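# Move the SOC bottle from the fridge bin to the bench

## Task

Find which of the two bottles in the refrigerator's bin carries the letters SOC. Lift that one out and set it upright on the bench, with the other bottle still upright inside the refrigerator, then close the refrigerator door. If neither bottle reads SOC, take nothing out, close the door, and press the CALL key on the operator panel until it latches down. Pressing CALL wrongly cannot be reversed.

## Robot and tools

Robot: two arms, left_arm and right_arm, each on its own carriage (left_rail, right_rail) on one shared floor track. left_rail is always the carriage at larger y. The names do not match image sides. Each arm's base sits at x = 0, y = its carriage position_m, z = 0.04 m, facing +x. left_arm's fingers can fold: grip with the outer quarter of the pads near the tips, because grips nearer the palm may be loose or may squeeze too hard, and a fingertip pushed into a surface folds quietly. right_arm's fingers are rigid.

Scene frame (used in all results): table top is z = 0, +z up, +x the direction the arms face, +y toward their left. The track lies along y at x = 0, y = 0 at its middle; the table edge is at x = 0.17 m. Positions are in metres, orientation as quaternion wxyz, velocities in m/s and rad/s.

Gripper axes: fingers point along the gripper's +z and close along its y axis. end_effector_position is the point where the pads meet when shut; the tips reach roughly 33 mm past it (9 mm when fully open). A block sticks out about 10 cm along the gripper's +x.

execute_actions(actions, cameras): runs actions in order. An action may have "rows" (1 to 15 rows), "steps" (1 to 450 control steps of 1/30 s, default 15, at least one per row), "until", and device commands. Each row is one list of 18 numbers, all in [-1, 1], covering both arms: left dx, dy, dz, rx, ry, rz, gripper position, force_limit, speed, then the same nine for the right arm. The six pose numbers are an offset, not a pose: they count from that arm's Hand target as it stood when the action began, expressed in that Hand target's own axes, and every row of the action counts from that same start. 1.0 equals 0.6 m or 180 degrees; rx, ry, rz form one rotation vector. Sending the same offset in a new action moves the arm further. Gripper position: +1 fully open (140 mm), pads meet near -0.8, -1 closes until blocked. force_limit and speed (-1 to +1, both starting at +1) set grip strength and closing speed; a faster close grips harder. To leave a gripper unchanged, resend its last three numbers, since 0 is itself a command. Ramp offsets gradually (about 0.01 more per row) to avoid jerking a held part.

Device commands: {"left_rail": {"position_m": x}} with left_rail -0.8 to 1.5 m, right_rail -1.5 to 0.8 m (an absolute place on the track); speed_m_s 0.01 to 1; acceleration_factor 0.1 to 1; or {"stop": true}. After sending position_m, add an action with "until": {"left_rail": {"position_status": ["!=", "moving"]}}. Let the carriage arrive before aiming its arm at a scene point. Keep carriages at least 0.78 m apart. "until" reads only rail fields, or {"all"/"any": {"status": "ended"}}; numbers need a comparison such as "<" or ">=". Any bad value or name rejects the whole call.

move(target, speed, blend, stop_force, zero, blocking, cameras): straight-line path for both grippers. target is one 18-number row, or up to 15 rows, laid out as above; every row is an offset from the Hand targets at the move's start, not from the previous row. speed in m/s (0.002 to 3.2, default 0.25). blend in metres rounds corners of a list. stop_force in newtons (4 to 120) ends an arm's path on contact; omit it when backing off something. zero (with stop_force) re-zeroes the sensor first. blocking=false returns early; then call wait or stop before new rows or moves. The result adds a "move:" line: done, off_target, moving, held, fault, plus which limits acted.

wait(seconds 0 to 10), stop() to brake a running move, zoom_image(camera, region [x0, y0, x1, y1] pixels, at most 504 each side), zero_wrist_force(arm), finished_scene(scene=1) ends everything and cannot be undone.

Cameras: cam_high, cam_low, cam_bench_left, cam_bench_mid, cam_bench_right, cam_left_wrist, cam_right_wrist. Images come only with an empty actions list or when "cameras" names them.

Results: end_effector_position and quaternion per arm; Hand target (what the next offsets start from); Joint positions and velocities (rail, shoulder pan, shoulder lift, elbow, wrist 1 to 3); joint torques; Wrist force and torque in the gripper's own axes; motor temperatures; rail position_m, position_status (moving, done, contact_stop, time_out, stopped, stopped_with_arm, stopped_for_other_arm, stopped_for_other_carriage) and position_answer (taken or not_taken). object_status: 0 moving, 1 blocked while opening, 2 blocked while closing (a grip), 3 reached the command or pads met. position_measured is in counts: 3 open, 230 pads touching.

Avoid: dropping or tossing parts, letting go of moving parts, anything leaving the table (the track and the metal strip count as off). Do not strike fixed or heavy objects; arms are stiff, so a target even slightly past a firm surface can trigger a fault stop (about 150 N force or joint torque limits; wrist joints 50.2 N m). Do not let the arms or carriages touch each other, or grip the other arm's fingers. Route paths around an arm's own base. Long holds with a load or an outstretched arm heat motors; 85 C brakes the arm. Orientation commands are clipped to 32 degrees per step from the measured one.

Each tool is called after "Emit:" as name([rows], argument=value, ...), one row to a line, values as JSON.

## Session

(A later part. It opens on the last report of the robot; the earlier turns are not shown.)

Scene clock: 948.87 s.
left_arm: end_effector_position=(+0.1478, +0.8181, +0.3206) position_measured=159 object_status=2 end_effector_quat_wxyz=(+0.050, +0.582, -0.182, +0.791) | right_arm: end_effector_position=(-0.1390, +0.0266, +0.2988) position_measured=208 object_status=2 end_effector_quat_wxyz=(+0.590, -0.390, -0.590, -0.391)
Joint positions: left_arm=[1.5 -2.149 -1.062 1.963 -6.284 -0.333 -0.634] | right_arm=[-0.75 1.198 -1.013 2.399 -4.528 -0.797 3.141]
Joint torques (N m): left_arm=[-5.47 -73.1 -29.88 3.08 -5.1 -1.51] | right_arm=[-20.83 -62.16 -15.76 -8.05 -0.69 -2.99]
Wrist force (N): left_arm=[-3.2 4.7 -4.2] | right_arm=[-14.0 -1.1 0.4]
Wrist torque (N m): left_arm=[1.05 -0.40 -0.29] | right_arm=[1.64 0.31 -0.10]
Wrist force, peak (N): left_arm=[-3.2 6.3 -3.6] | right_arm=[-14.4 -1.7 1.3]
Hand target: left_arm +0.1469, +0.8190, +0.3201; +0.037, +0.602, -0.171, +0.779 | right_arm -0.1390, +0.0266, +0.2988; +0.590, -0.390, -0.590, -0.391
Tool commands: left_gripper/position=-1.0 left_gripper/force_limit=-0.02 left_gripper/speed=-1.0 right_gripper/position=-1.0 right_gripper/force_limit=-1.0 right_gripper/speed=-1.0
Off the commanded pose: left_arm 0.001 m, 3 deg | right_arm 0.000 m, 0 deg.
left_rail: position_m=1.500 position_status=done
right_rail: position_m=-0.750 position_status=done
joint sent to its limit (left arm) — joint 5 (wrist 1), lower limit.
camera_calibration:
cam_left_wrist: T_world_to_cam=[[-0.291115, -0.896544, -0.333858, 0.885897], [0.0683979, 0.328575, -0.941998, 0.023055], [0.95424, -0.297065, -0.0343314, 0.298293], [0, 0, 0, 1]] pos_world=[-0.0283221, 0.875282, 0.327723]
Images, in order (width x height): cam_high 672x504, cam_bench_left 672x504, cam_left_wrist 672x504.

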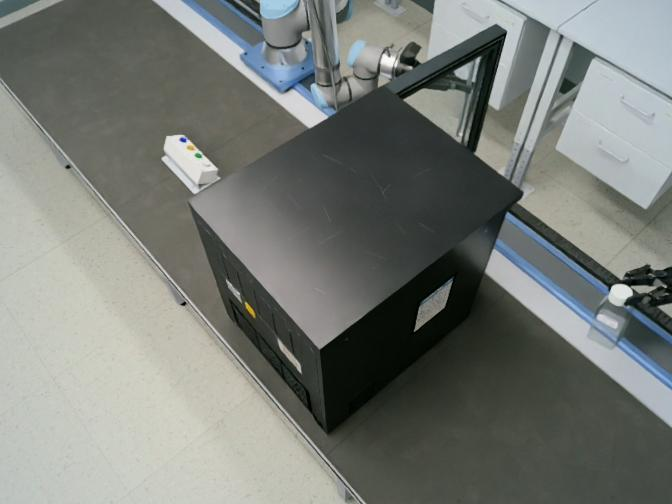

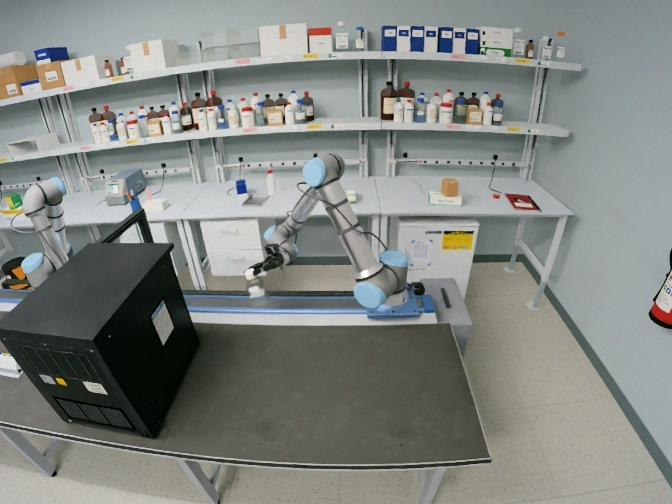

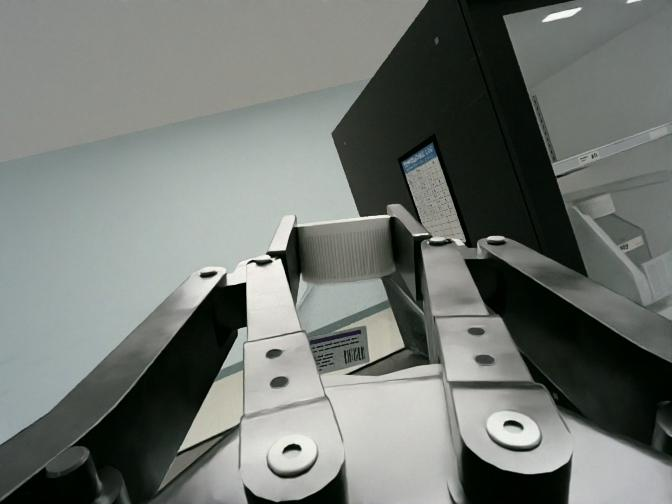

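Emit:
move(target=[-0.2957,-0.0633,0.3628,-0.146,-0.0025,-0.099,-1,-0.02,-1,0,0,0,0,0,0,-1,-1,-1], speed=0.15, cameras=["cam_bench_left", "cam_left_wrist", "cam_high"])

Emit:
zoom_image(camera="cam_bench_left", region=[180, 200, 400, 390])

Emit:
zoom_image(camera="cam_high", region=[540, 240, 672, 400])

Scene clock: 969.20 s.
left_arm: end_effector_position=(+0.2942, +0.8158, +0.2528) position_measured=159 object_status=2 end_effector_quat_wxyz=(+0.135, +0.601, -0.184, +0.766) | right_arm: end_effector_position=(-0.1390, +0.0266, +0.2988) position_measured=208 object_status=2 end_effector_quat_wxyz=(+0.590, -0.390, -0.590, -0.391)
Joint positions: left_arm=[1.5 -1.909 -0.802 2.054 -5.406 -0.249 -2.021] | right_arm=[-0.75 1.198 -1.013 2.399 -4.528 -0.797 3.141]
Joint torques (N m): left_arm=[-16 -101.49 -19.34 0.67 0.07 2.09] | right_arm=[-18.7 -66.47 -14.85 -8.15 -0.57 -2.7]
Wrist force (N): left_arm=[-3.8 4.2 -3.1] | right_arm=[-13.8 -0.8 0.9]
Wrist torque (N m): left_arm=[1.05 -0.30 -0.46] | right_arm=[1.70 0.25 -0.11]
Wrist force, peak (N): left_arm=[-19.8 -10.5 1.8] | right_arm=[-14.5 -0.9 0.9]
Hand target: left_arm +0.2942, +0.8158, +0.2528; +0.135, +0.601, -0.184, +0.766 (not the last commanded pose) | right_arm -0.1390, +0.0266, +0.2988; +0.590, -0.390, -0.590, -0.391
Off the commanded pose: left_arm 0.121 m, 21 deg | right_arm 0.000 m, 0 deg.
left_rail: position_m=1.500 position_status=done
right_rail: position_m=-0.750 position_status=done
led back after a hold (left arm): the arm was led back toward your command in small steps, so it may still be short of it.
move: held (left_arm; a check stopped the path); limits=held
pose unreachable (left arm): on one or more control steps of this call, first in action 0 (counted from 0), this arm could not follow its commanded pose, so it was not sent that pose on those steps. It may still have moved: this result reports where it is.
cause: moving toward the commanded pose would bring a part of the arm (just beyond joint 5 (wrist 1)) too close to the robot's own body.
camera_calibration:
cam_left_wrist: T_world_to_cam=[[-0.433937, -0.871794, -0.22732, 0.898628], [0.0200528, 0.242905, -0.969843, 0.0410691], [0.90072, -0.425409, -0.0879238, 0.289534], [0, 0, 0, 1]] pos_world=[0.128335, 0.896613, 0.269564]
Images, in order (width x height): cam_high 672x504, cam_bench_left 672x504, cam_left_wrist 672x504.

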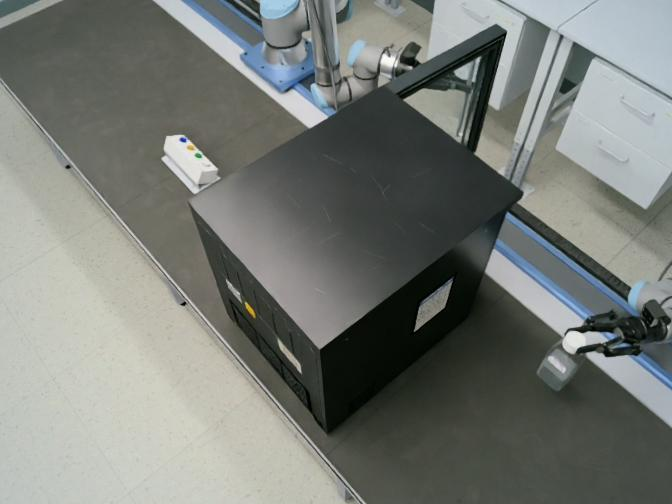

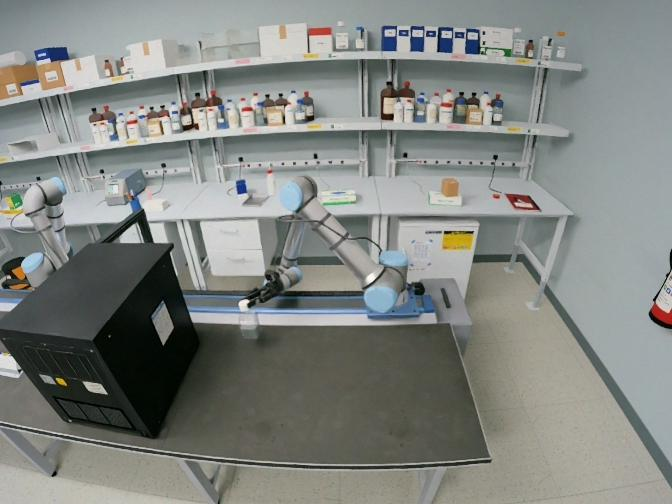

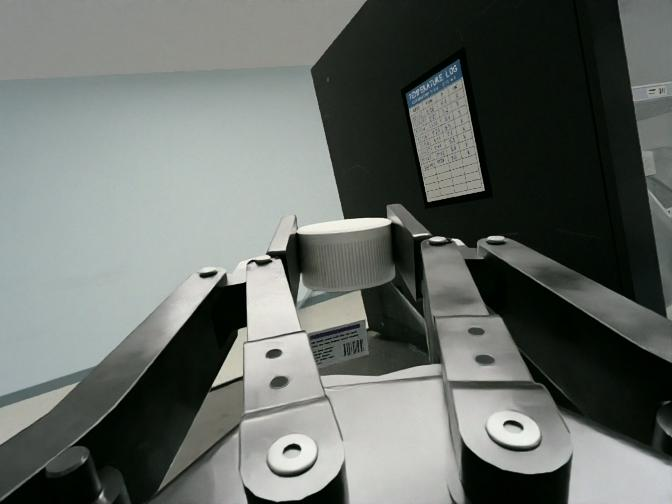

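Scaled by 2.291 from the camera's 672x504 image, which has a finer 960x720 frame.

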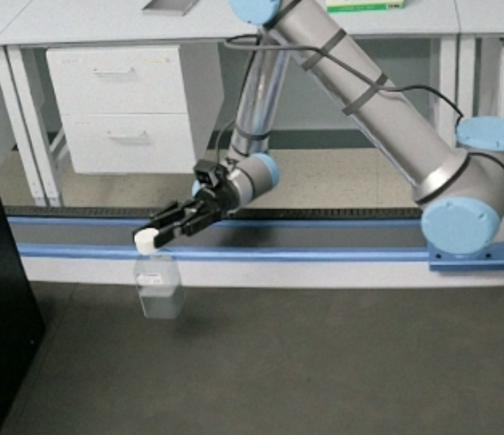

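Scaled by 3.150 from the camera's 672x504 image, which has a finer 960x720 frame.

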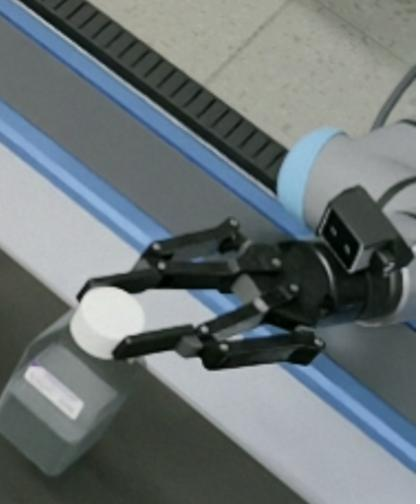

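Emit:
move(target=[0.0556,-0.0825,0.1523,-0.0601,-0.2471,-0.0287,-1,-0.02,-1,0,0,0,0,0,0,-1,-1,-1], speed=0.2, cameras=["cam_bench_left", "cam_left_wrist"])

Emit:
zoom_image(camera="cam_bench_left", region=[180, 200, 400, 390])

Scene clock: 991.87 s.
left_arm: end_effector_position=(+0.3870, +0.8190, +0.3101) position_measured=159 object_status=2 end_effector_quat_wxyz=(+0.143, +0.838, -0.264, +0.455) | right_arm: end_effector_position=(-0.1390, +0.0266, +0.2988) position_measured=208 object_status=2 end_effector_quat_wxyz=(+0.590, -0.390, -0.590, -0.391)
Joint positions: left_arm=[1.5 -1.612 -1.532 2.341 -3.072 -0.788 -3.846] | right_arm=[-0.75 1.198 -1.013 2.399 -4.528 -0.797 3.141]
Joint torques (N m): left_arm=[11.79 -68.73 -48.07 -1.87 -0.98 -1.97] | right_arm=[-17.05 -70.01 -14.99 -7.98 -0.77 -2.8]
Wrist force (N): left_arm=[-3.4 3.7 0.8] | right_arm=[-14.3 -1.6 0.8]
Wrist torque (N m): left_arm=[0.90 -0.14 -0.06] | right_arm=[1.54 0.36 -0.11]
Wrist force, peak (N): left_arm=[-4.6 4.8 -4.0] | right_arm=[-14.4 -1.2 0.8]
Hand target: left_arm +0.3870, +0.8190, +0.3102; +0.143, +0.838, -0.264, +0.455 | right_arm -0.1390, +0.0266, +0.2988; +0.590, -0.390, -0.590, -0.391
Off the commanded pose: left_arm 0.000 m, 0 deg | right_arm 0.000 m, 0 deg.
left_rail: position_m=1.500 position_status=done
right_rail: position_m=-0.750 position_status=done
move: done
camera_calibration:
cam_left_wrist: T_world_to_cam=[[-0.642713, -0.763272, -0.0658429, 0.896617], [-0.562272, 0.52834, -0.636166, -0.0178692], [0.520355, -0.371851, -0.768738, 0.526873], [0, 0, 0, 1]] pos_world=[0.29206, 0.889722, 0.452696]
Images, in order (width x height): cam_bench_left 672x504, cam_left_wrist 672x504.

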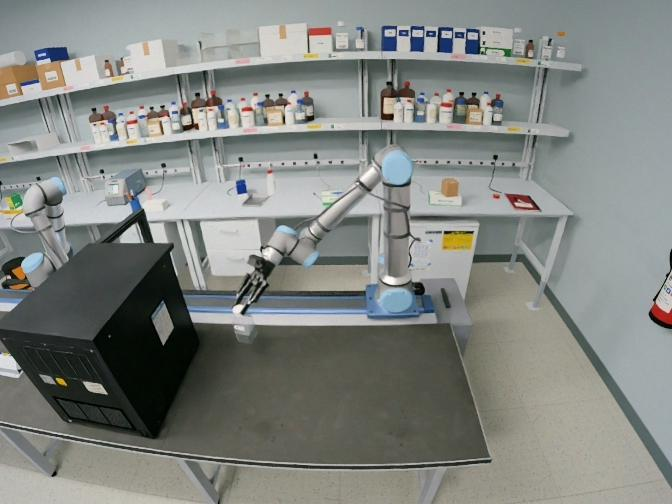

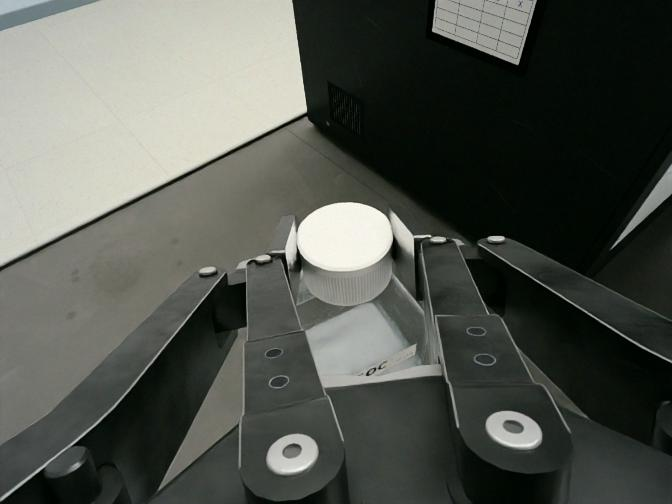

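Scaled by 2.291 from the camera's 672x504 image, which has a finer 960x720 frame.

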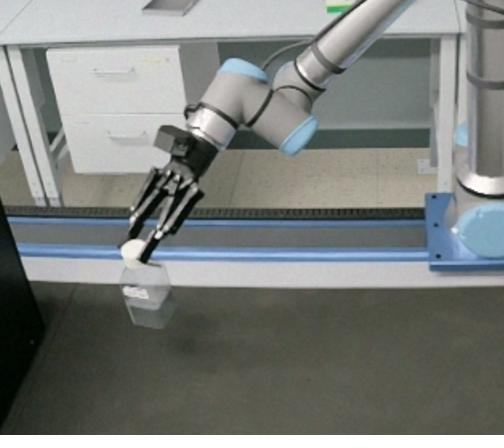

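Emit:
zoom_image(camera="cam_left_wrist", region=[260, 180, 440, 400])

Emit:
zoom_image(camera="cam_bench_left", region=[215, 285, 285, 355])

Scaled by 2.291 from the camera's 672x504 image, which has a finer 960x720 frame.

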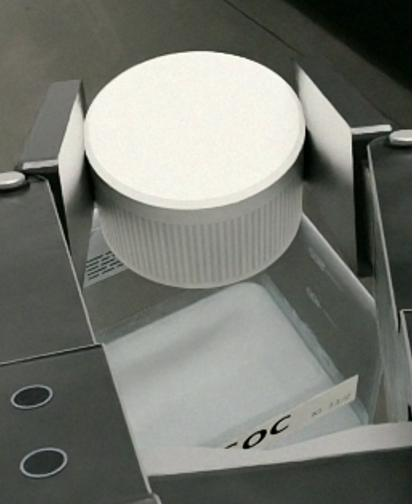

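Scaled by 7.200 from the camera's 672x504 image, which has a finer 960x720 frame.

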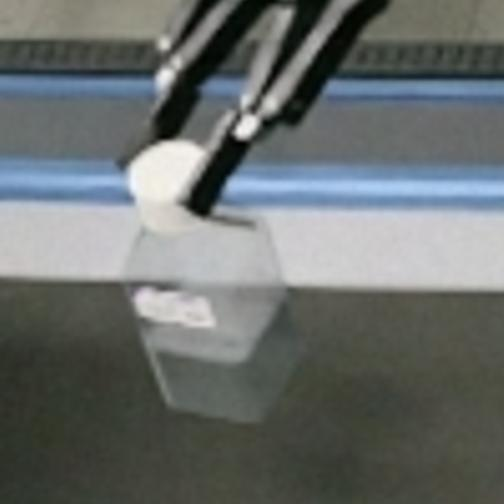

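Emit:
move(target=[-0.1747,0,0.1135,0,0,0,-1,-0.02,-1,0,0,0,0,0,0,-1,-1,-1], speed=0.12)

Emit:
move(target=[-0.1049,0,0.0681,0,0,0,-1,-0.02,-1,0,0,0,0,0,0,-1,-1,-1], speed=0.025, stop_force=8, cameras=["cam_left_wrist", "cam_bench_left"])

Emit:
zoom_image(camera="cam_bench_left", region=[200, 270, 300, 370])

Scene clock: 1007.10 s.
left_arm: end_effector_position=(+0.3869, +0.8190, +0.1853) position_measured=159 object_status=2 end_effector_quat_wxyz=(+0.144, +0.838, -0.264, +0.455) | right_arm: end_effector_position=(-0.1390, +0.0266, +0.2988) position_measured=208 object_status=2 end_effector_quat_wxyz=(+0.590, -0.390, -0.590, -0.391)
Joint positions: left_arm=[1.5 -1.612 -1.29 2.412 -3.385 -0.788 -3.847] | right_arm=[-0.75 1.198 -1.013 2.399 -4.528 -0.797 3.141]
Joint torques (N m): left_arm=[6.85 -33.66 -17.75 -6.09 1.74 1.57] | right_arm=[-16.77 -72.92 -14.39 -7.79 -0.74 -2.6]
Wrist force (N): left_arm=[7.1 2.3 -9.2] | right_arm=[-13.8 -1.6 0.6]
Wrist torque (N m): left_arm=[0.86 -0.03 -0.26] | right_arm=[1.52 0.27 -0.10]
Wrist force, peak (N): left_arm=[7.6 2.3 -9.6] | right_arm=[-14.4 -1.2 1.0]
Hand target: left_arm +0.3869, +0.8191, +0.1852; +0.143, +0.838, -0.264, +0.455 | right_arm -0.1390, +0.0266, +0.2988; +0.590, -0.390, -0.590, -0.391
Off the commanded pose: left_arm 0.000 m, 0 deg | right_arm 0.000 m, 0 deg.
left_rail: position_m=1.500 position_status=done
right_rail: position_m=-0.750 position_status=done
move: done

Scene clock: 1009.00 s.
left_arm: end_effector_position=(+0.3868, +0.8191, +0.1690) position_measured=159 object_status=2 end_effector_quat_wxyz=(+0.143, +0.838, -0.264, +0.455) | right_arm: end_effector_position=(-0.1390, +0.0266, +0.2988) position_measured=208 object_status=2 end_effector_quat_wxyz=(+0.590, -0.390, -0.590, -0.391)
Joint positions: left_arm=[1.5 -1.612 -1.254 2.416 -3.426 -0.788 -3.847] | right_arm=[-0.75 1.198 -1.013 2.399 -4.528 -0.797 3.141]
Joint torques (N m): left_arm=[3.72 -77.96 -34.38 -1.92 3.44 -0.61] | right_arm=[-17.08 -73.48 -15.05 -7.82 -0.81 -3.04]
Wrist force (N): left_arm=[-2.8 3.1 1.9] | right_arm=[-14.1 -1.1 0.7]
Wrist torque (N m): left_arm=[0.77 -0.28 -0.27] | right_arm=[1.63 0.33 -0.10]
Wrist force, peak (N): left_arm=[14.9 -0.6 -16.8] | right_arm=[-14.5 -1.0 0.8]
Hand target: left_arm +0.3869, +0.8191, +0.1690; +0.143, +0.838, -0.264, +0.455 (not the last commanded pose) | right_arm -0.1390, +0.0266, +0.2988; +0.590, -0.390, -0.590, -0.391
Off the commanded pose: left_arm 0.059 m, 0 deg | right_arm 0.000 m, 0 deg.
left_rail: position_m=1.500 position_status=done
right_rail: position_m=-0.750 position_status=done
move: contact (left_arm)
camera_calibration:
cam_left_wrist: T_world_to_cam=[[-0.642645, -0.763328, -0.0658599, 0.887298], [-0.56237, 0.528339, -0.63608, -0.107686], [0.520334, -0.371736, -0.768807, 0.418382], [0, 0, 0, 1]] pos_world=[0.29196, 0.889722, 0.311596]
Images, in order (width x height): cam_bench_left 672x504, cam_left_wrist 672x504.

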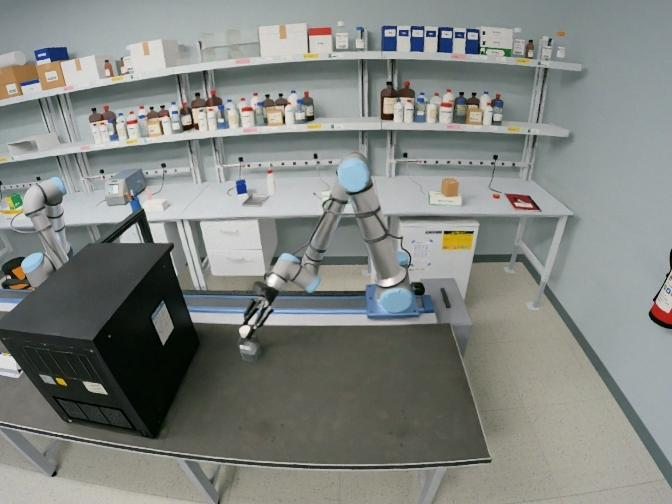

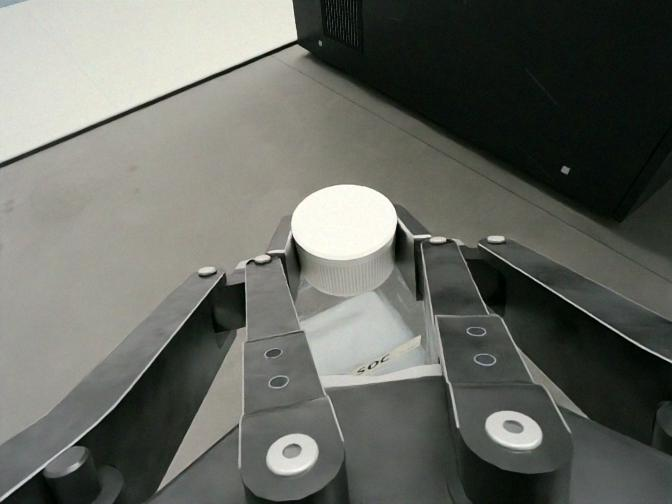

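Scaled by 5.040 from the camera's 672x504 image, which has a finer 960x720 frame.

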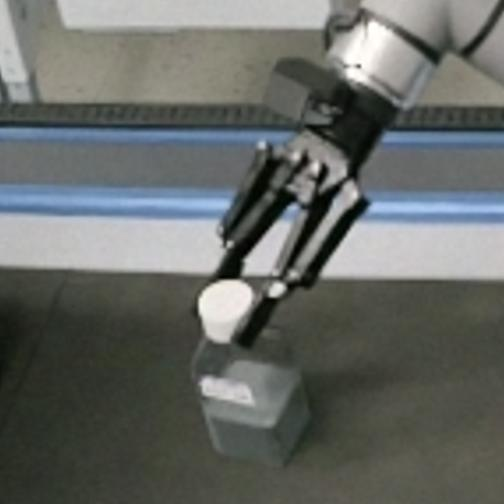

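Emit:
zoom_image(camera="cam_left_wrist", region=[250, 160, 450, 400])

Emit:
zoom_image(camera="cam_bench_left", region=[225, 315, 275, 365])

Scaled by 2.100 from the camera's 672x504 image, which has a finer 960x720 frame.

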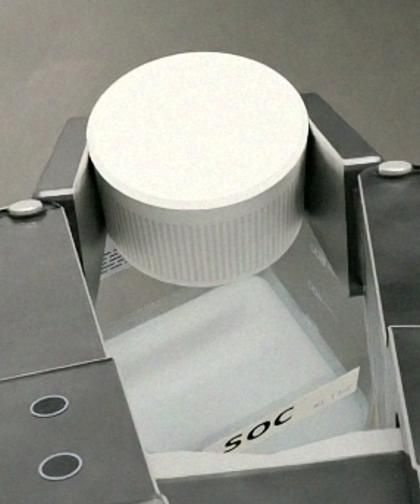

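Scaled by 10.080 from the camera's 672x504 image, which has a finer 960x720 frame.

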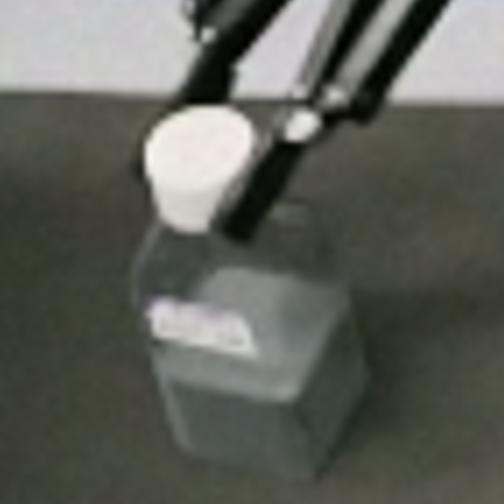

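Emit:
execute_actions([
  {"rows": [[0,0,0,0,0,0,-0.03,-1,-1,0,0,0,0,0,0,-1,-1,-1]], "steps": 30},
], cameras=["cam_left_wrist", "cam_bench_left"])

Emit:
zoom_image(camera="cam_bench_left", region=[225, 305, 285, 365])

Scene clock: 1025.93 s.
left_arm: end_effector_position=(+0.3869, +0.8191, +0.1690) position_measured=132 object_status=3 end_effector_quat_wxyz=(+0.143, +0.838, -0.264, +0.455) | right_arm: end_effector_position=(-0.1390, +0.0266, +0.2988) position_measured=208 object_status=2 end_effector_quat_wxyz=(+0.590, -0.390, -0.590, -0.391)
Joint positions: left_arm=[1.5 -1.612 -1.254 2.416 -3.426 -0.788 -3.847] | right_arm=[-0.75 1.198 -1.013 2.399 -4.528 -0.797 3.141]
Joint torques (N m): left_arm=[5.87 -62.85 -21.18 -1.83 4.49 0.12] | right_arm=[-17.97 -73.75 -14.32 -7.88 -0.71 -2.84]
Wrist force (N): left_arm=[0.2 3.0 -0.3] | right_arm=[-13.5 -1.4 0.7]
Wrist torque (N m): left_arm=[0.75 -0.26 -0.27] | right_arm=[1.55 0.25 -0.11]
Wrist force, peak (N): left_arm=[-3.1 3.4 2.1] | right_arm=[-14.4 -1.3 0.7]
Hand target: left_arm +0.3869, +0.8191, +0.1690; +0.143, +0.838, -0.264, +0.455 | right_arm -0.1390, +0.0266, +0.2988; +0.590, -0.390, -0.590, -0.391
Off the commanded pose: left_arm 0.000 m, 0 deg | right_arm 0.000 m, 0 deg.
left_rail: position_m=1.500 position_status=done
right_rail: position_m=-0.750 position_status=done
camera_calibration:
cam_left_wrist: T_world_to_cam=[[-0.642594, -0.763375, -0.0658125, 0.88731], [-0.56239, 0.528252, -0.636135, -0.107585], [0.520375, -0.371764, -0.768766, 0.418383], [0, 0, 0, 1]] pos_world=[0.29196, 0.889722, 0.311596]
Images, in order (width x height): cam_bench_left 672x504, cam_left_wrist 672x504.

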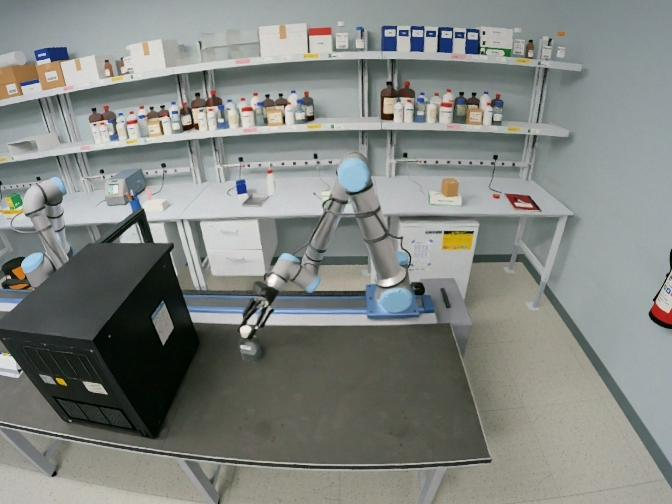

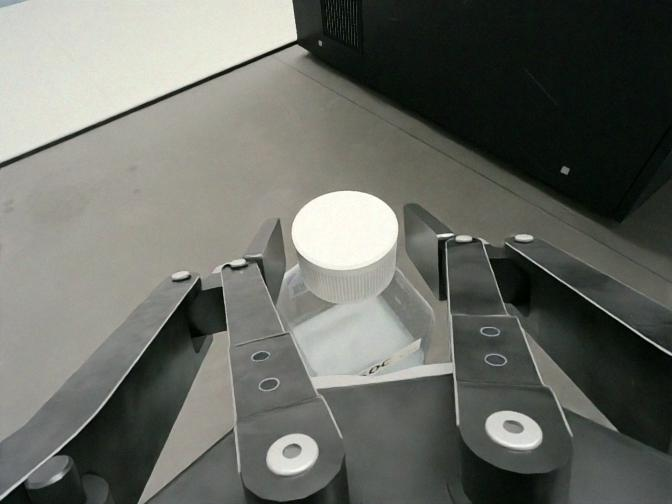

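Scaled by 8.400 from the camera's 672x504 image, which has a finer 960x720 frame.

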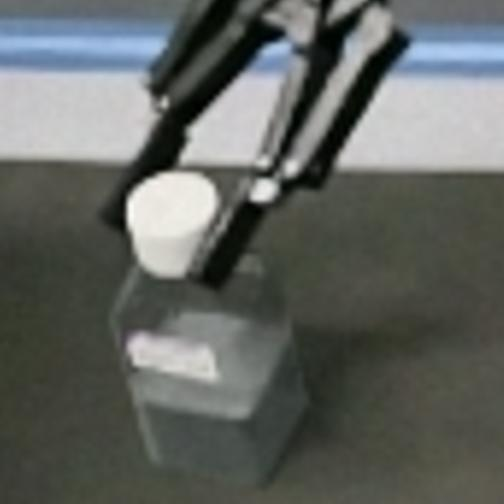

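Emit:
move([
  [0,0,-0.2,0,0,0,-0.03,-1,-1,0,0,0,0,0,0,-1,-1,-1],
  [0.13,0.3768,-0.6598,-0.084,0.1377,0.0315,-0.03,-1,-1,0,0,0,0,0,0,-1,-1,-1],
], speed=[0.1, 0.3], blend=[0.02, 0], cameras=["cam_left_wrist", "cam_bench_left"])

Emit:
zoom_image(camera="cam_left_wrist", region=[240, 100, 540, 360])

Emit:
zoom_image(camera="cam_bench_left", region=[200, 290, 300, 380])

Scene clock: 1038.37 s.
left_arm: end_effector_position=(+0.0202, +0.7999, +0.4504) position_measured=132 object_status=3 end_effector_quat_wxyz=(+0.282, +0.682, -0.325, +0.591) | right_arm: end_effector_position=(-0.1390, +0.0266, +0.2988) position_measured=208 object_status=2 end_effector_quat_wxyz=(+0.590, -0.390, -0.590, -0.391)
Joint positions: left_arm=[1.5 -2.357 -1.664 2.447 -2.984 -0.176 -4.074] | right_arm=[-0.75 1.198 -1.013 2.399 -4.528 -0.797 3.141]
Joint torques (N m): left_arm=[0.07 -17.01 -31.41 -7.03 4.84 2.3] | right_arm=[-17.63 -73.89 -13.83 -8.1 -0.74 -2.68]
Wrist force (N): left_arm=[0.8 3.3 -1.0] | right_arm=[-13.7 -1.6 0.5]
Wrist torque (N m): left_arm=[0.92 -0.44 -0.37] | right_arm=[1.54 0.23 -0.11]
Wrist force, peak (N): left_arm=[1.5 5.0 -2.4] | right_arm=[-14.5 -1.4 0.6]
Hand target: left_arm +0.0203, +0.7999, +0.4503; +0.282, +0.682, -0.325, +0.591 | right_arm -0.1390, +0.0266, +0.2988; +0.590, -0.390, -0.590, -0.391
Off the commanded pose: left_arm 0.000 m, 0 deg | right_arm 0.000 m, 0 deg.
left_rail: position_m=1.500 position_status=done
right_rail: position_m=-0.750 position_status=done
move: done
camera_calibration:
cam_left_wrist: T_world_to_cam=[[-0.805561, -0.584552, -0.0968023, 0.529869], [-0.181433, 0.398884, -0.898873, 0.0893702], [0.564051, -0.706534, -0.427383, 0.931551], [0, 0, 0, 1]] pos_world=[-0.0823862, 0.93226, 0.529754]
Images, in order (width x height): cam_bench_left 672x504, cam_left_wrist 672x504.

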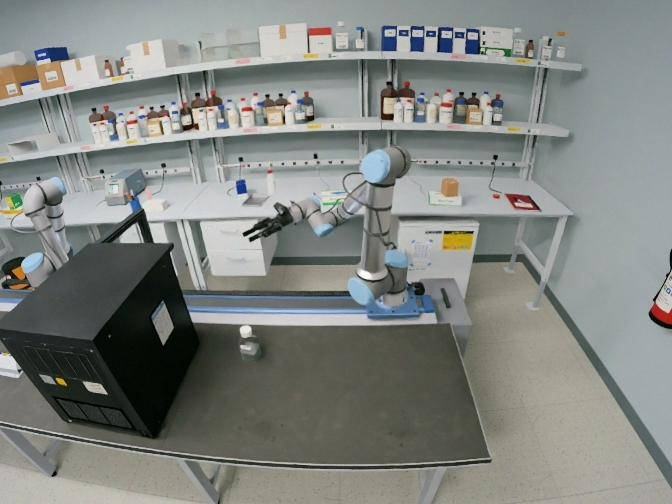

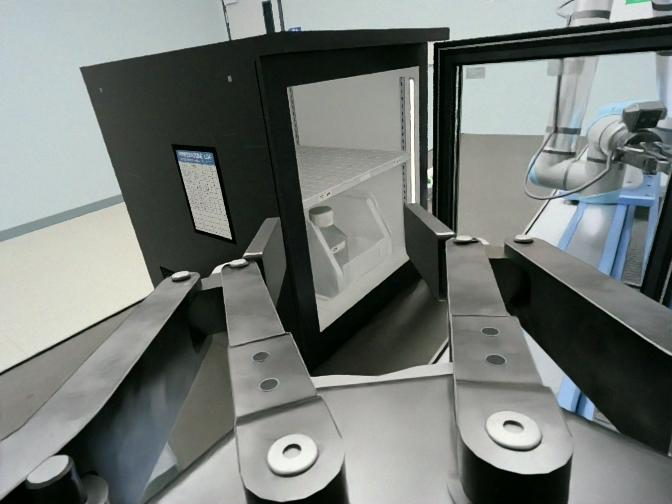

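Scaled by 1.680 from the camera's 672x504 image, which has a finer 960x720 frame.

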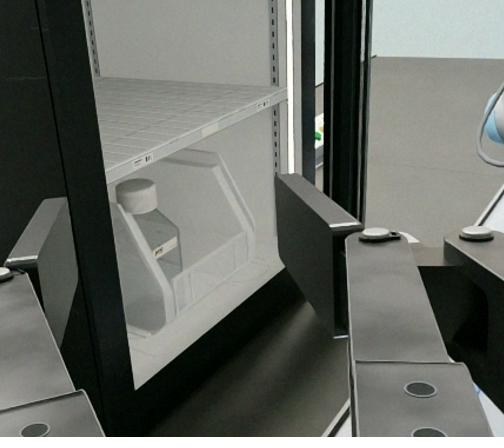

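Scaled by 5.040 from the camera's 672x504 image, which has a finer 960x720 frame.

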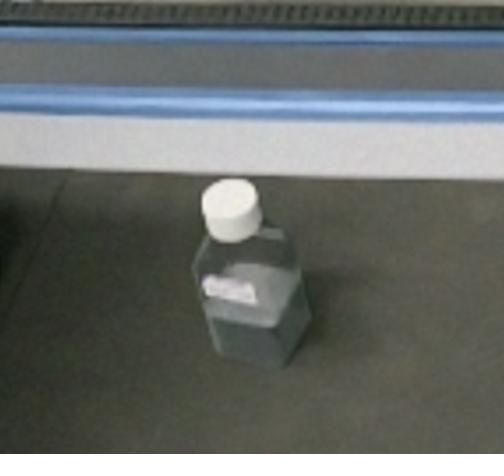

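Emit:
zoom_image(camera="cam_left_wrist", region=[290, 170, 420, 340])

Scaled by 2.965 from the camera's 672x504 image, which has a finer 960x720 frame.

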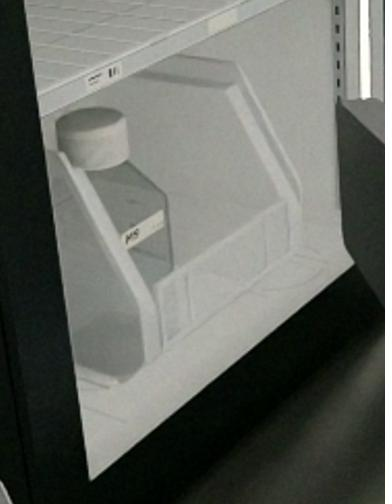

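Emit:
execute_actions([
  {"left_rail": {"position_m": 0.95, "acceleration_factor": 1.0}, "steps": 120, "until": {"left_rail": {"position_status": ["!=", "moving"]}}},
])

Emit:
move(target=[-0.2023,-0.059,0.0545,0.283,0.0417,-0.0199,-1,-1,-1,0,0,0,0,0,0,-1,-1,-1], speed=0.3, cameras=["cam_left_wrist"])

Emit:
zoom_image(camera="cam_left_wrist", region=[240, 120, 480, 380])

Scene clock: 1089.33 s.
left_arm: end_effector_position=(+0.0203, +0.2502, +0.4503) position_measured=132 object_status=3 end_effector_quat_wxyz=(+0.282, +0.682, -0.325, +0.591) | right_arm: end_effector_position=(-0.1390, +0.0266, +0.2988) position_measured=208 object_status=2 end_effector_quat_wxyz=(+0.590, -0.390, -0.590, -0.391)
Joint positions: left_arm=[0.95 -2.357 -1.663 2.447 -2.987 -0.176 -4.072] | right_arm=[-0.75 1.198 -1.013 2.399 -4.528 -0.797 3.141]
Joint torques (N m): left_arm=[-3.55 -40.81 -41.49 -6.48 0.3 1.94] | right_arm=[-16.08 -72.57 -14.08 -7.93 -0.51 -2.96]
Wrist force (N): left_arm=[0.9 2.9 -0.8] | right_arm=[-13.4 -1.4 0.5]
Wrist torque (N m): left_arm=[0.82 -0.44 -0.37] | right_arm=[1.56 0.22 -0.10]
Wrist force, peak (N): left_arm=[0.8 4.1 0.4] | right_arm=[-14.7 -1.4 0.8]
Hand target: left_arm +0.0203, +0.2502, +0.4503; +0.282, +0.682, -0.325, +0.591 | right_arm -0.1390, +0.0266, +0.2988; +0.590, -0.390, -0.590, -0.391
Tool commands: left_gripper/position=-0.03 left_gripper/force_limit=-1.0 left_gripper/speed=-1.0 right_gripper/position=-1.0 right_gripper/force_limit=-1.0 right_gripper/speed=-1.0
Off the commanded pose: left_arm 0.000 m, 0 deg | right_arm 0.000 m, 0 deg.
left_rail: position_m=0.950 position_status=done
right_rail: position_m=-0.750 position_status=done

Scene clock: 1093.17 s.
left_arm: end_effector_position=(+0.0574, +0.2605, +0.3256) position_measured=230 object_status=3 end_effector_quat_wxyz=(+0.000, +0.707, +0.000, +0.707) | right_arm: end_effector_position=(-0.1390, +0.0266, +0.2988) position_measured=208 object_status=2 end_effector_quat_wxyz=(+0.590, -0.390, -0.590, -0.391)
Joint positions: left_arm=[0.95 -2.196 -1.136 1.753 -0.618 -0.625 -6.281] | right_arm=[-0.75 1.198 -1.013 2.399 -4.528 -0.797 3.141]
Joint torques (N m): left_arm=[8.55 -65.84 -44.75 5.66 -4.03 -1.48] | right_arm=[-16.75 -74.36 -14.37 -7.89 -0.91 -2.77]
Wrist force (N): left_arm=[0.6 3.1 -1.3] | right_arm=[-13.7 -1.4 0.6]
Wrist torque (N m): left_arm=[0.92 -0.42 -0.13] | right_arm=[1.56 0.27 -0.11]
Wrist force, peak (N): left_arm=[0.2 4.4 -1.9] | right_arm=[-14.5 -1.2 0.7]
Hand target: left_arm +0.0574, +0.2605, +0.3255; +0.000, +0.707, +0.000, +0.707 | right_arm -0.1390, +0.0266, +0.2988; +0.590, -0.390, -0.590, -0.391
Off the commanded pose: left_arm 0.000 m, 0 deg | right_arm 0.000 m, 0 deg.
left_rail: position_m=0.950 position_status=done
right_rail: position_m=-0.750 position_status=done
move: done; limits=paced
camera_calibration:
cam_left_wrist: T_world_to_cam=[[-0.0383263, -0.993829, -0.104094, 0.297339], [-0.293987, 0.110775, -0.949368, 0.297045], [0.955041, -0.00578343, -0.296419, 0.228523], [0, 0, 0, 1]] pos_world=[-0.119525, 0.26392, 0.380694]
Images, in order (width x height): cam_left_wrist 672x504.

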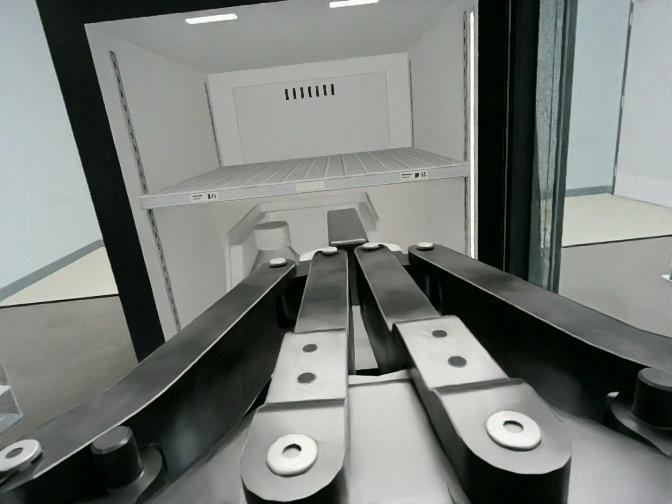

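Scaled by 1.938 from the camera's 672x504 image, which has a finer 960x720 frame.

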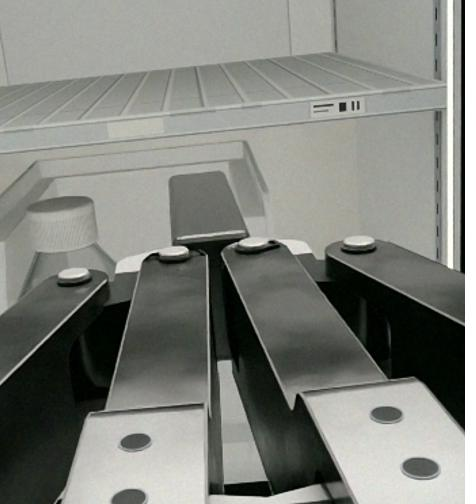

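Emit:
execute_actions([
  {"left_rail": {"position_m": 1.5}, "steps": 120, "until": {"left_rail": {"position_status": ["!=", "moving"]}}},
])

Emit:
move([
  [0,0,0,0,0,0,-1,-1,-1,0,0.0278,0.0662,-0.0222,0,0,-1,-1,-1],
  [0,0,0,0,0,0,-1,-1,-1,0,0.0582,0.1233,-0.0444,0,0,-1,-1,-1],
  [0,0,0,0,0,0,-1,-1,-1,0,0.093,0.1777,-0.0667,0,0,-1,-1,-1],
  [0,0,0,0,0,0,-1,-1,-1,0,0.1327,0.2287,-0.0889,0,0,-1,-1,-1],
  [0,0,0,0,0,0,-1,-1,-1,0,0.1763,0.276,-0.1111,0,0,-1,-1,-1],
  [0,0,0,0,0,0,-1,-1,-1,0,0.2243,0.3195,-0.1333,0,0,-1,-1,-1],
  [0,0,0,0,0,0,-1,-1,-1,0,0.276,0.3583,-0.1556,0,0,-1,-1,-1],
  [0,0,0,0,0,0,-1,-1,-1,0,0.3303,0.3927,-0.1778,0,0,-1,-1,-1],
  [0,0,0,0,0,0,-1,-1,-1,0,0.3877,0.422,-0.2,0,0,-1,-1,-1],
], speed=0.14, blend=0.01, cameras=["cam_right_wrist"])

Emit:
zoom_image(camera="cam_right_wrist", region=[310, 170, 410, 270])

Scene clock: 1122.20 s.
left_arm: end_effector_position=(+0.0574, +0.8103, +0.3255) position_measured=230 object_status=3 end_effector_quat_wxyz=(+0.000, +0.707, +0.000, +0.707) | right_arm: end_effector_position=(-0.1390, +0.0266, +0.2988) position_measured=208 object_status=2 end_effector_quat_wxyz=(+0.590, -0.390, -0.590, -0.391)
Joint positions: left_arm=[1.5 -2.196 -1.136 1.753 -0.618 -0.625 -6.281] | right_arm=[-0.75 1.198 -1.013 2.399 -4.528 -0.797 3.141]
Joint torques (N m): left_arm=[-0.42 -87.5 -33.64 2.8 -1.31 -1.76] | right_arm=[-15.86 -74.43 -13.87 -7.83 -0.71 -2.72]
Wrist force (N): left_arm=[0.3 3.0 -1.3] | right_arm=[-13.5 -1.1 0.9]
Wrist torque (N m): left_arm=[0.88 -0.36 -0.13] | right_arm=[1.64 0.24 -0.11]
Wrist force, peak (N): left_arm=[0.3 4.4 -1.1] | right_arm=[-14.4 -1.4 0.7]
Hand target: left_arm +0.0574, +0.8103, +0.3255; +0.000, +0.707, +0.000, +0.707 | right_arm -0.1390, +0.0266, +0.2988; +0.590, -0.390, -0.590, -0.391
Tool commands: left_gripper/position=-1.0 left_gripper/force_limit=-1.0 left_gripper/speed=-1.0 right_gripper/position=-1.0 right_gripper/force_limit=-1.0 right_gripper/speed=-1.0
Off the commanded pose: left_arm 0.000 m, 0 deg | right_arm 0.000 m, 0 deg.
left_rail: position_m=1.500 position_status=done
right_rail: position_m=-0.750 position_status=done

Scene clock: 1125.23 s.
left_arm: end_effector_position=(+0.0574, +0.8103, +0.3255) position_measured=230 object_status=3 end_effector_quat_wxyz=(+0.000, +0.707, +0.000, +0.707) | right_arm: end_effector_position=(-0.0237, +0.3506, +0.2991) position_measured=208 object_status=2 end_effector_quat_wxyz=(-0.440, +0.553, +0.440, +0.554)
Joint positions: left_arm=[1.5 -2.196 -1.136 1.753 -0.618 -0.625 -6.281] | right_arm=[-0.75 1.474 -0.781 1.757 -4.118 -1.701 3.141]
Joint torques (N m): left_arm=[-11.31 -92.06 -32.67 -1.33 1.91 -1.71] | right_arm=[-44.28 -65.29 -9.47 -0.43 -25.37 -3.84]
Wrist force (N): left_arm=[0.3 3.1 -1.4] | right_arm=[11.7 -64.5 36.4]
Wrist torque (N m): left_arm=[0.90 -0.35 -0.13] | right_arm=[1.41 0.78 0.02]
Wrist force, peak (N): left_arm=[0.5 3.3 -1.1] | right_arm=[11.0 -115.7 58.8]
Hand target: left_arm +0.0574, +0.8103, +0.3255; +0.000, +0.707, +0.000, +0.707 | right_arm -0.0238, +0.3506, +0.2991; -0.440, +0.553, +0.440, +0.554
Off the commanded pose: left_arm 0.000 m, 0 deg | right_arm 0.000 m, 0 deg.
left_rail: position_m=1.500 position_status=done
right_rail: position_m=-0.750 position_status=done
move: done
camera_calibration:
cam_right_wrist: T_world_to_cam=[[0.96657, -0.256272, 0.00825034, 0.11882], [-0.0771019, -0.321188, -0.943871, 0.39819], [0.244538, 0.911681, -0.33021, -0.0295864], [0, 0, 0, 1]] pos_world=[-0.0769113, 0.185318, 0.365091]
Images, in order (width x height): cam_right_wrist 672x504.

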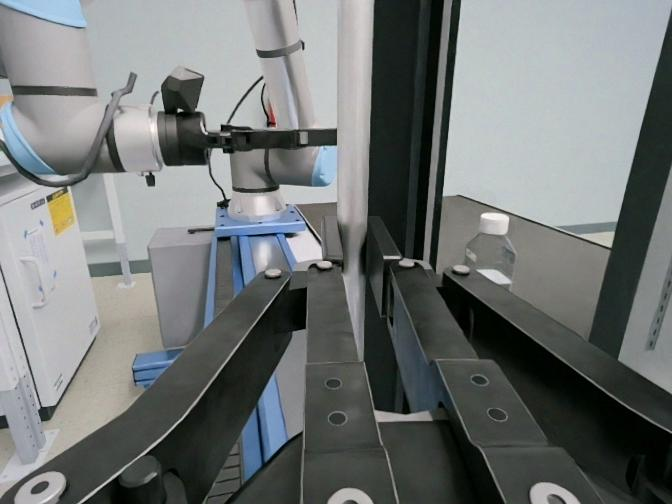

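Scaled by 5.040 from the camera's 672x504 image, which has a finer 960x720 frame.

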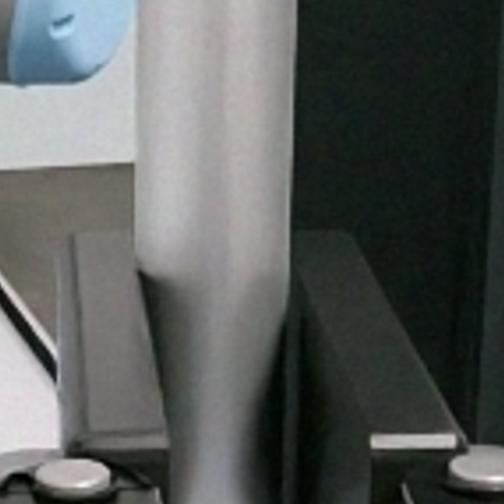

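Emit:
execute_actions([
  {"rows": [[0,0,0,0,0,0,-1,-1,-1,0,0,0,0,0,0,-0.54,-1,-1]], "steps": 20},
])

Emit:
move([
  [0,0,0,0,0,0,-1,-1,-1,0,0.034,0.0547,-0.0222,0,0,-0.54,-1,-1],
  [0,0,0,0,0,0,-1,-1,-1,0,0.0728,0.1062,-0.0444,0,0,-0.54,-1,-1],
  [0,0,0,0,0,0,-1,-1,-1,0,0.1158,0.154,-0.0667,0,0,-0.54,-1,-1],
  [0,0,0,0,0,0,-1,-1,-1,0,0.1628,0.1978,-0.0889,0,0,-0.54,-1,-1],
  [0,0,0,0,0,0,-1,-1,-1,0,0.2135,0.2377,-0.1111,0,0,-0.54,-1,-1],
  [0,0,0,0,0,0,-1,-1,-1,0,0.2673,0.2727,-0.1333,0,0,-0.54,-1,-1],
], speed=0.14, blend=0.01, cameras=["cam_right_wrist"])

Emit:
zoom_image(camera="cam_right_wrist", region=[310, 170, 410, 270])

Scene clock: 1132.67 s.
left_arm: end_effector_position=(+0.0574, +0.8103, +0.3255) position_measured=230 object_status=3 end_effector_quat_wxyz=(+0.000, +0.707, +0.000, +0.707) | right_arm: end_effector_position=(-0.0236, +0.3506, +0.2990) position_measured=197 object_status=3 end_effector_quat_wxyz=(-0.440, +0.553, +0.440, +0.554)
Joint positions: left_arm=[1.5 -2.196 -1.136 1.753 -0.618 -0.625 -6.281] | right_arm=[-0.75 1.474 -0.781 1.757 -4.118 -1.701 3.141]
Joint torques (N m): left_arm=[-12.95 -93.35 -32.94 -1.52 2.31 -1.03] | right_arm=[21.36 -94.8 -33.77 -0.01 5.2 -2.49]
Wrist force (N): left_arm=[0.5 3.1 -1.0] | right_arm=[0.5 11.0 -10.0]
Wrist torque (N m): left_arm=[0.92 -0.39 -0.14] | right_arm=[0.79 0.01 -0.11]
Wrist force, peak (N): left_arm=[0.5 3.2 -1.6] | right_arm=[12.3 -63.6 36.3]
Hand target: left_arm +0.0574, +0.8103, +0.3255; +0.000, +0.707, +0.000, +0.707 | right_arm -0.0238, +0.3506, +0.2991; -0.440, +0.553, +0.440, +0.554
Off the commanded pose: left_arm 0.000 m, 0 deg | right_arm 0.000 m, 0 deg.
left_rail: position_m=1.500 position_status=done
right_rail: position_m=-0.750 position_status=done

Scene clock: 1134.83 s.
left_arm: end_effector_position=(+0.0574, +0.8103, +0.3255) position_measured=230 object_status=3 end_effector_quat_wxyz=(+0.000, +0.707, +0.000, +0.707) | right_arm: end_effector_position=(+0.1692, +0.4739, +0.2993) position_measured=197 object_status=3 end_effector_quat_wxyz=(-0.316, +0.632, +0.315, +0.633)
Joint positions: left_arm=[1.5 -2.196 -1.136 1.753 -0.618 -0.625 -6.281] | right_arm=[-0.75 1.424 -0.587 1.315 -3.872 -2.07 3.141]
Joint torques (N m): left_arm=[-13.85 -91.11 -33.72 -1.38 2.02 -1.44] | right_arm=[-17.7 -97.26 -42.41 1.34 -1.69 -3.47]
Wrist force (N): left_arm=[0.6 3.0 -1.2] | right_arm=[0.6 6.6 -6.7]
Wrist torque (N m): left_arm=[0.88 -0.43 -0.14] | right_arm=[1.09 0.02 -0.10]
Wrist force, peak (N): left_arm=[0.6 3.2 -1.5] | right_arm=[3.3 23.2 -18.3]
Hand target: left_arm +0.0574, +0.8103, +0.3255; +0.000, +0.707, +0.000, +0.707 | right_arm +0.1693, +0.4739, +0.2993; -0.316, +0.632, +0.315, +0.633
Off the commanded pose: left_arm 0.000 m, 0 deg | right_arm 0.000 m, 0 deg.
left_rail: position_m=1.500 position_status=done
right_rail: position_m=-0.750 position_status=done
move: done
camera_calibration:
cam_right_wrist: T_world_to_cam=[[0.779009, -0.626963, 0.00791586, 0.171419], [-0.201096, -0.261781, -0.943944, 0.445746], [0.593891, 0.733749, -0.33001, -0.163971], [0, 0, 0, 1]] pos_world=[0.0534817, 0.344474, 0.365291]
Images, in order (width x height): cam_right_wrist 672x504.

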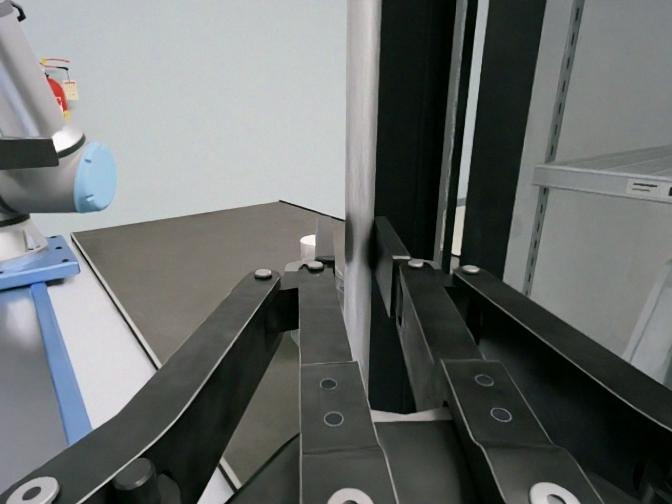

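Scaled by 5.040 from the camera's 672x504 image, which has a finer 960x720 frame.

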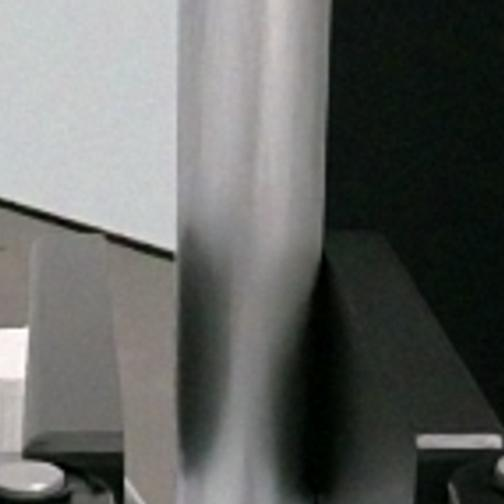

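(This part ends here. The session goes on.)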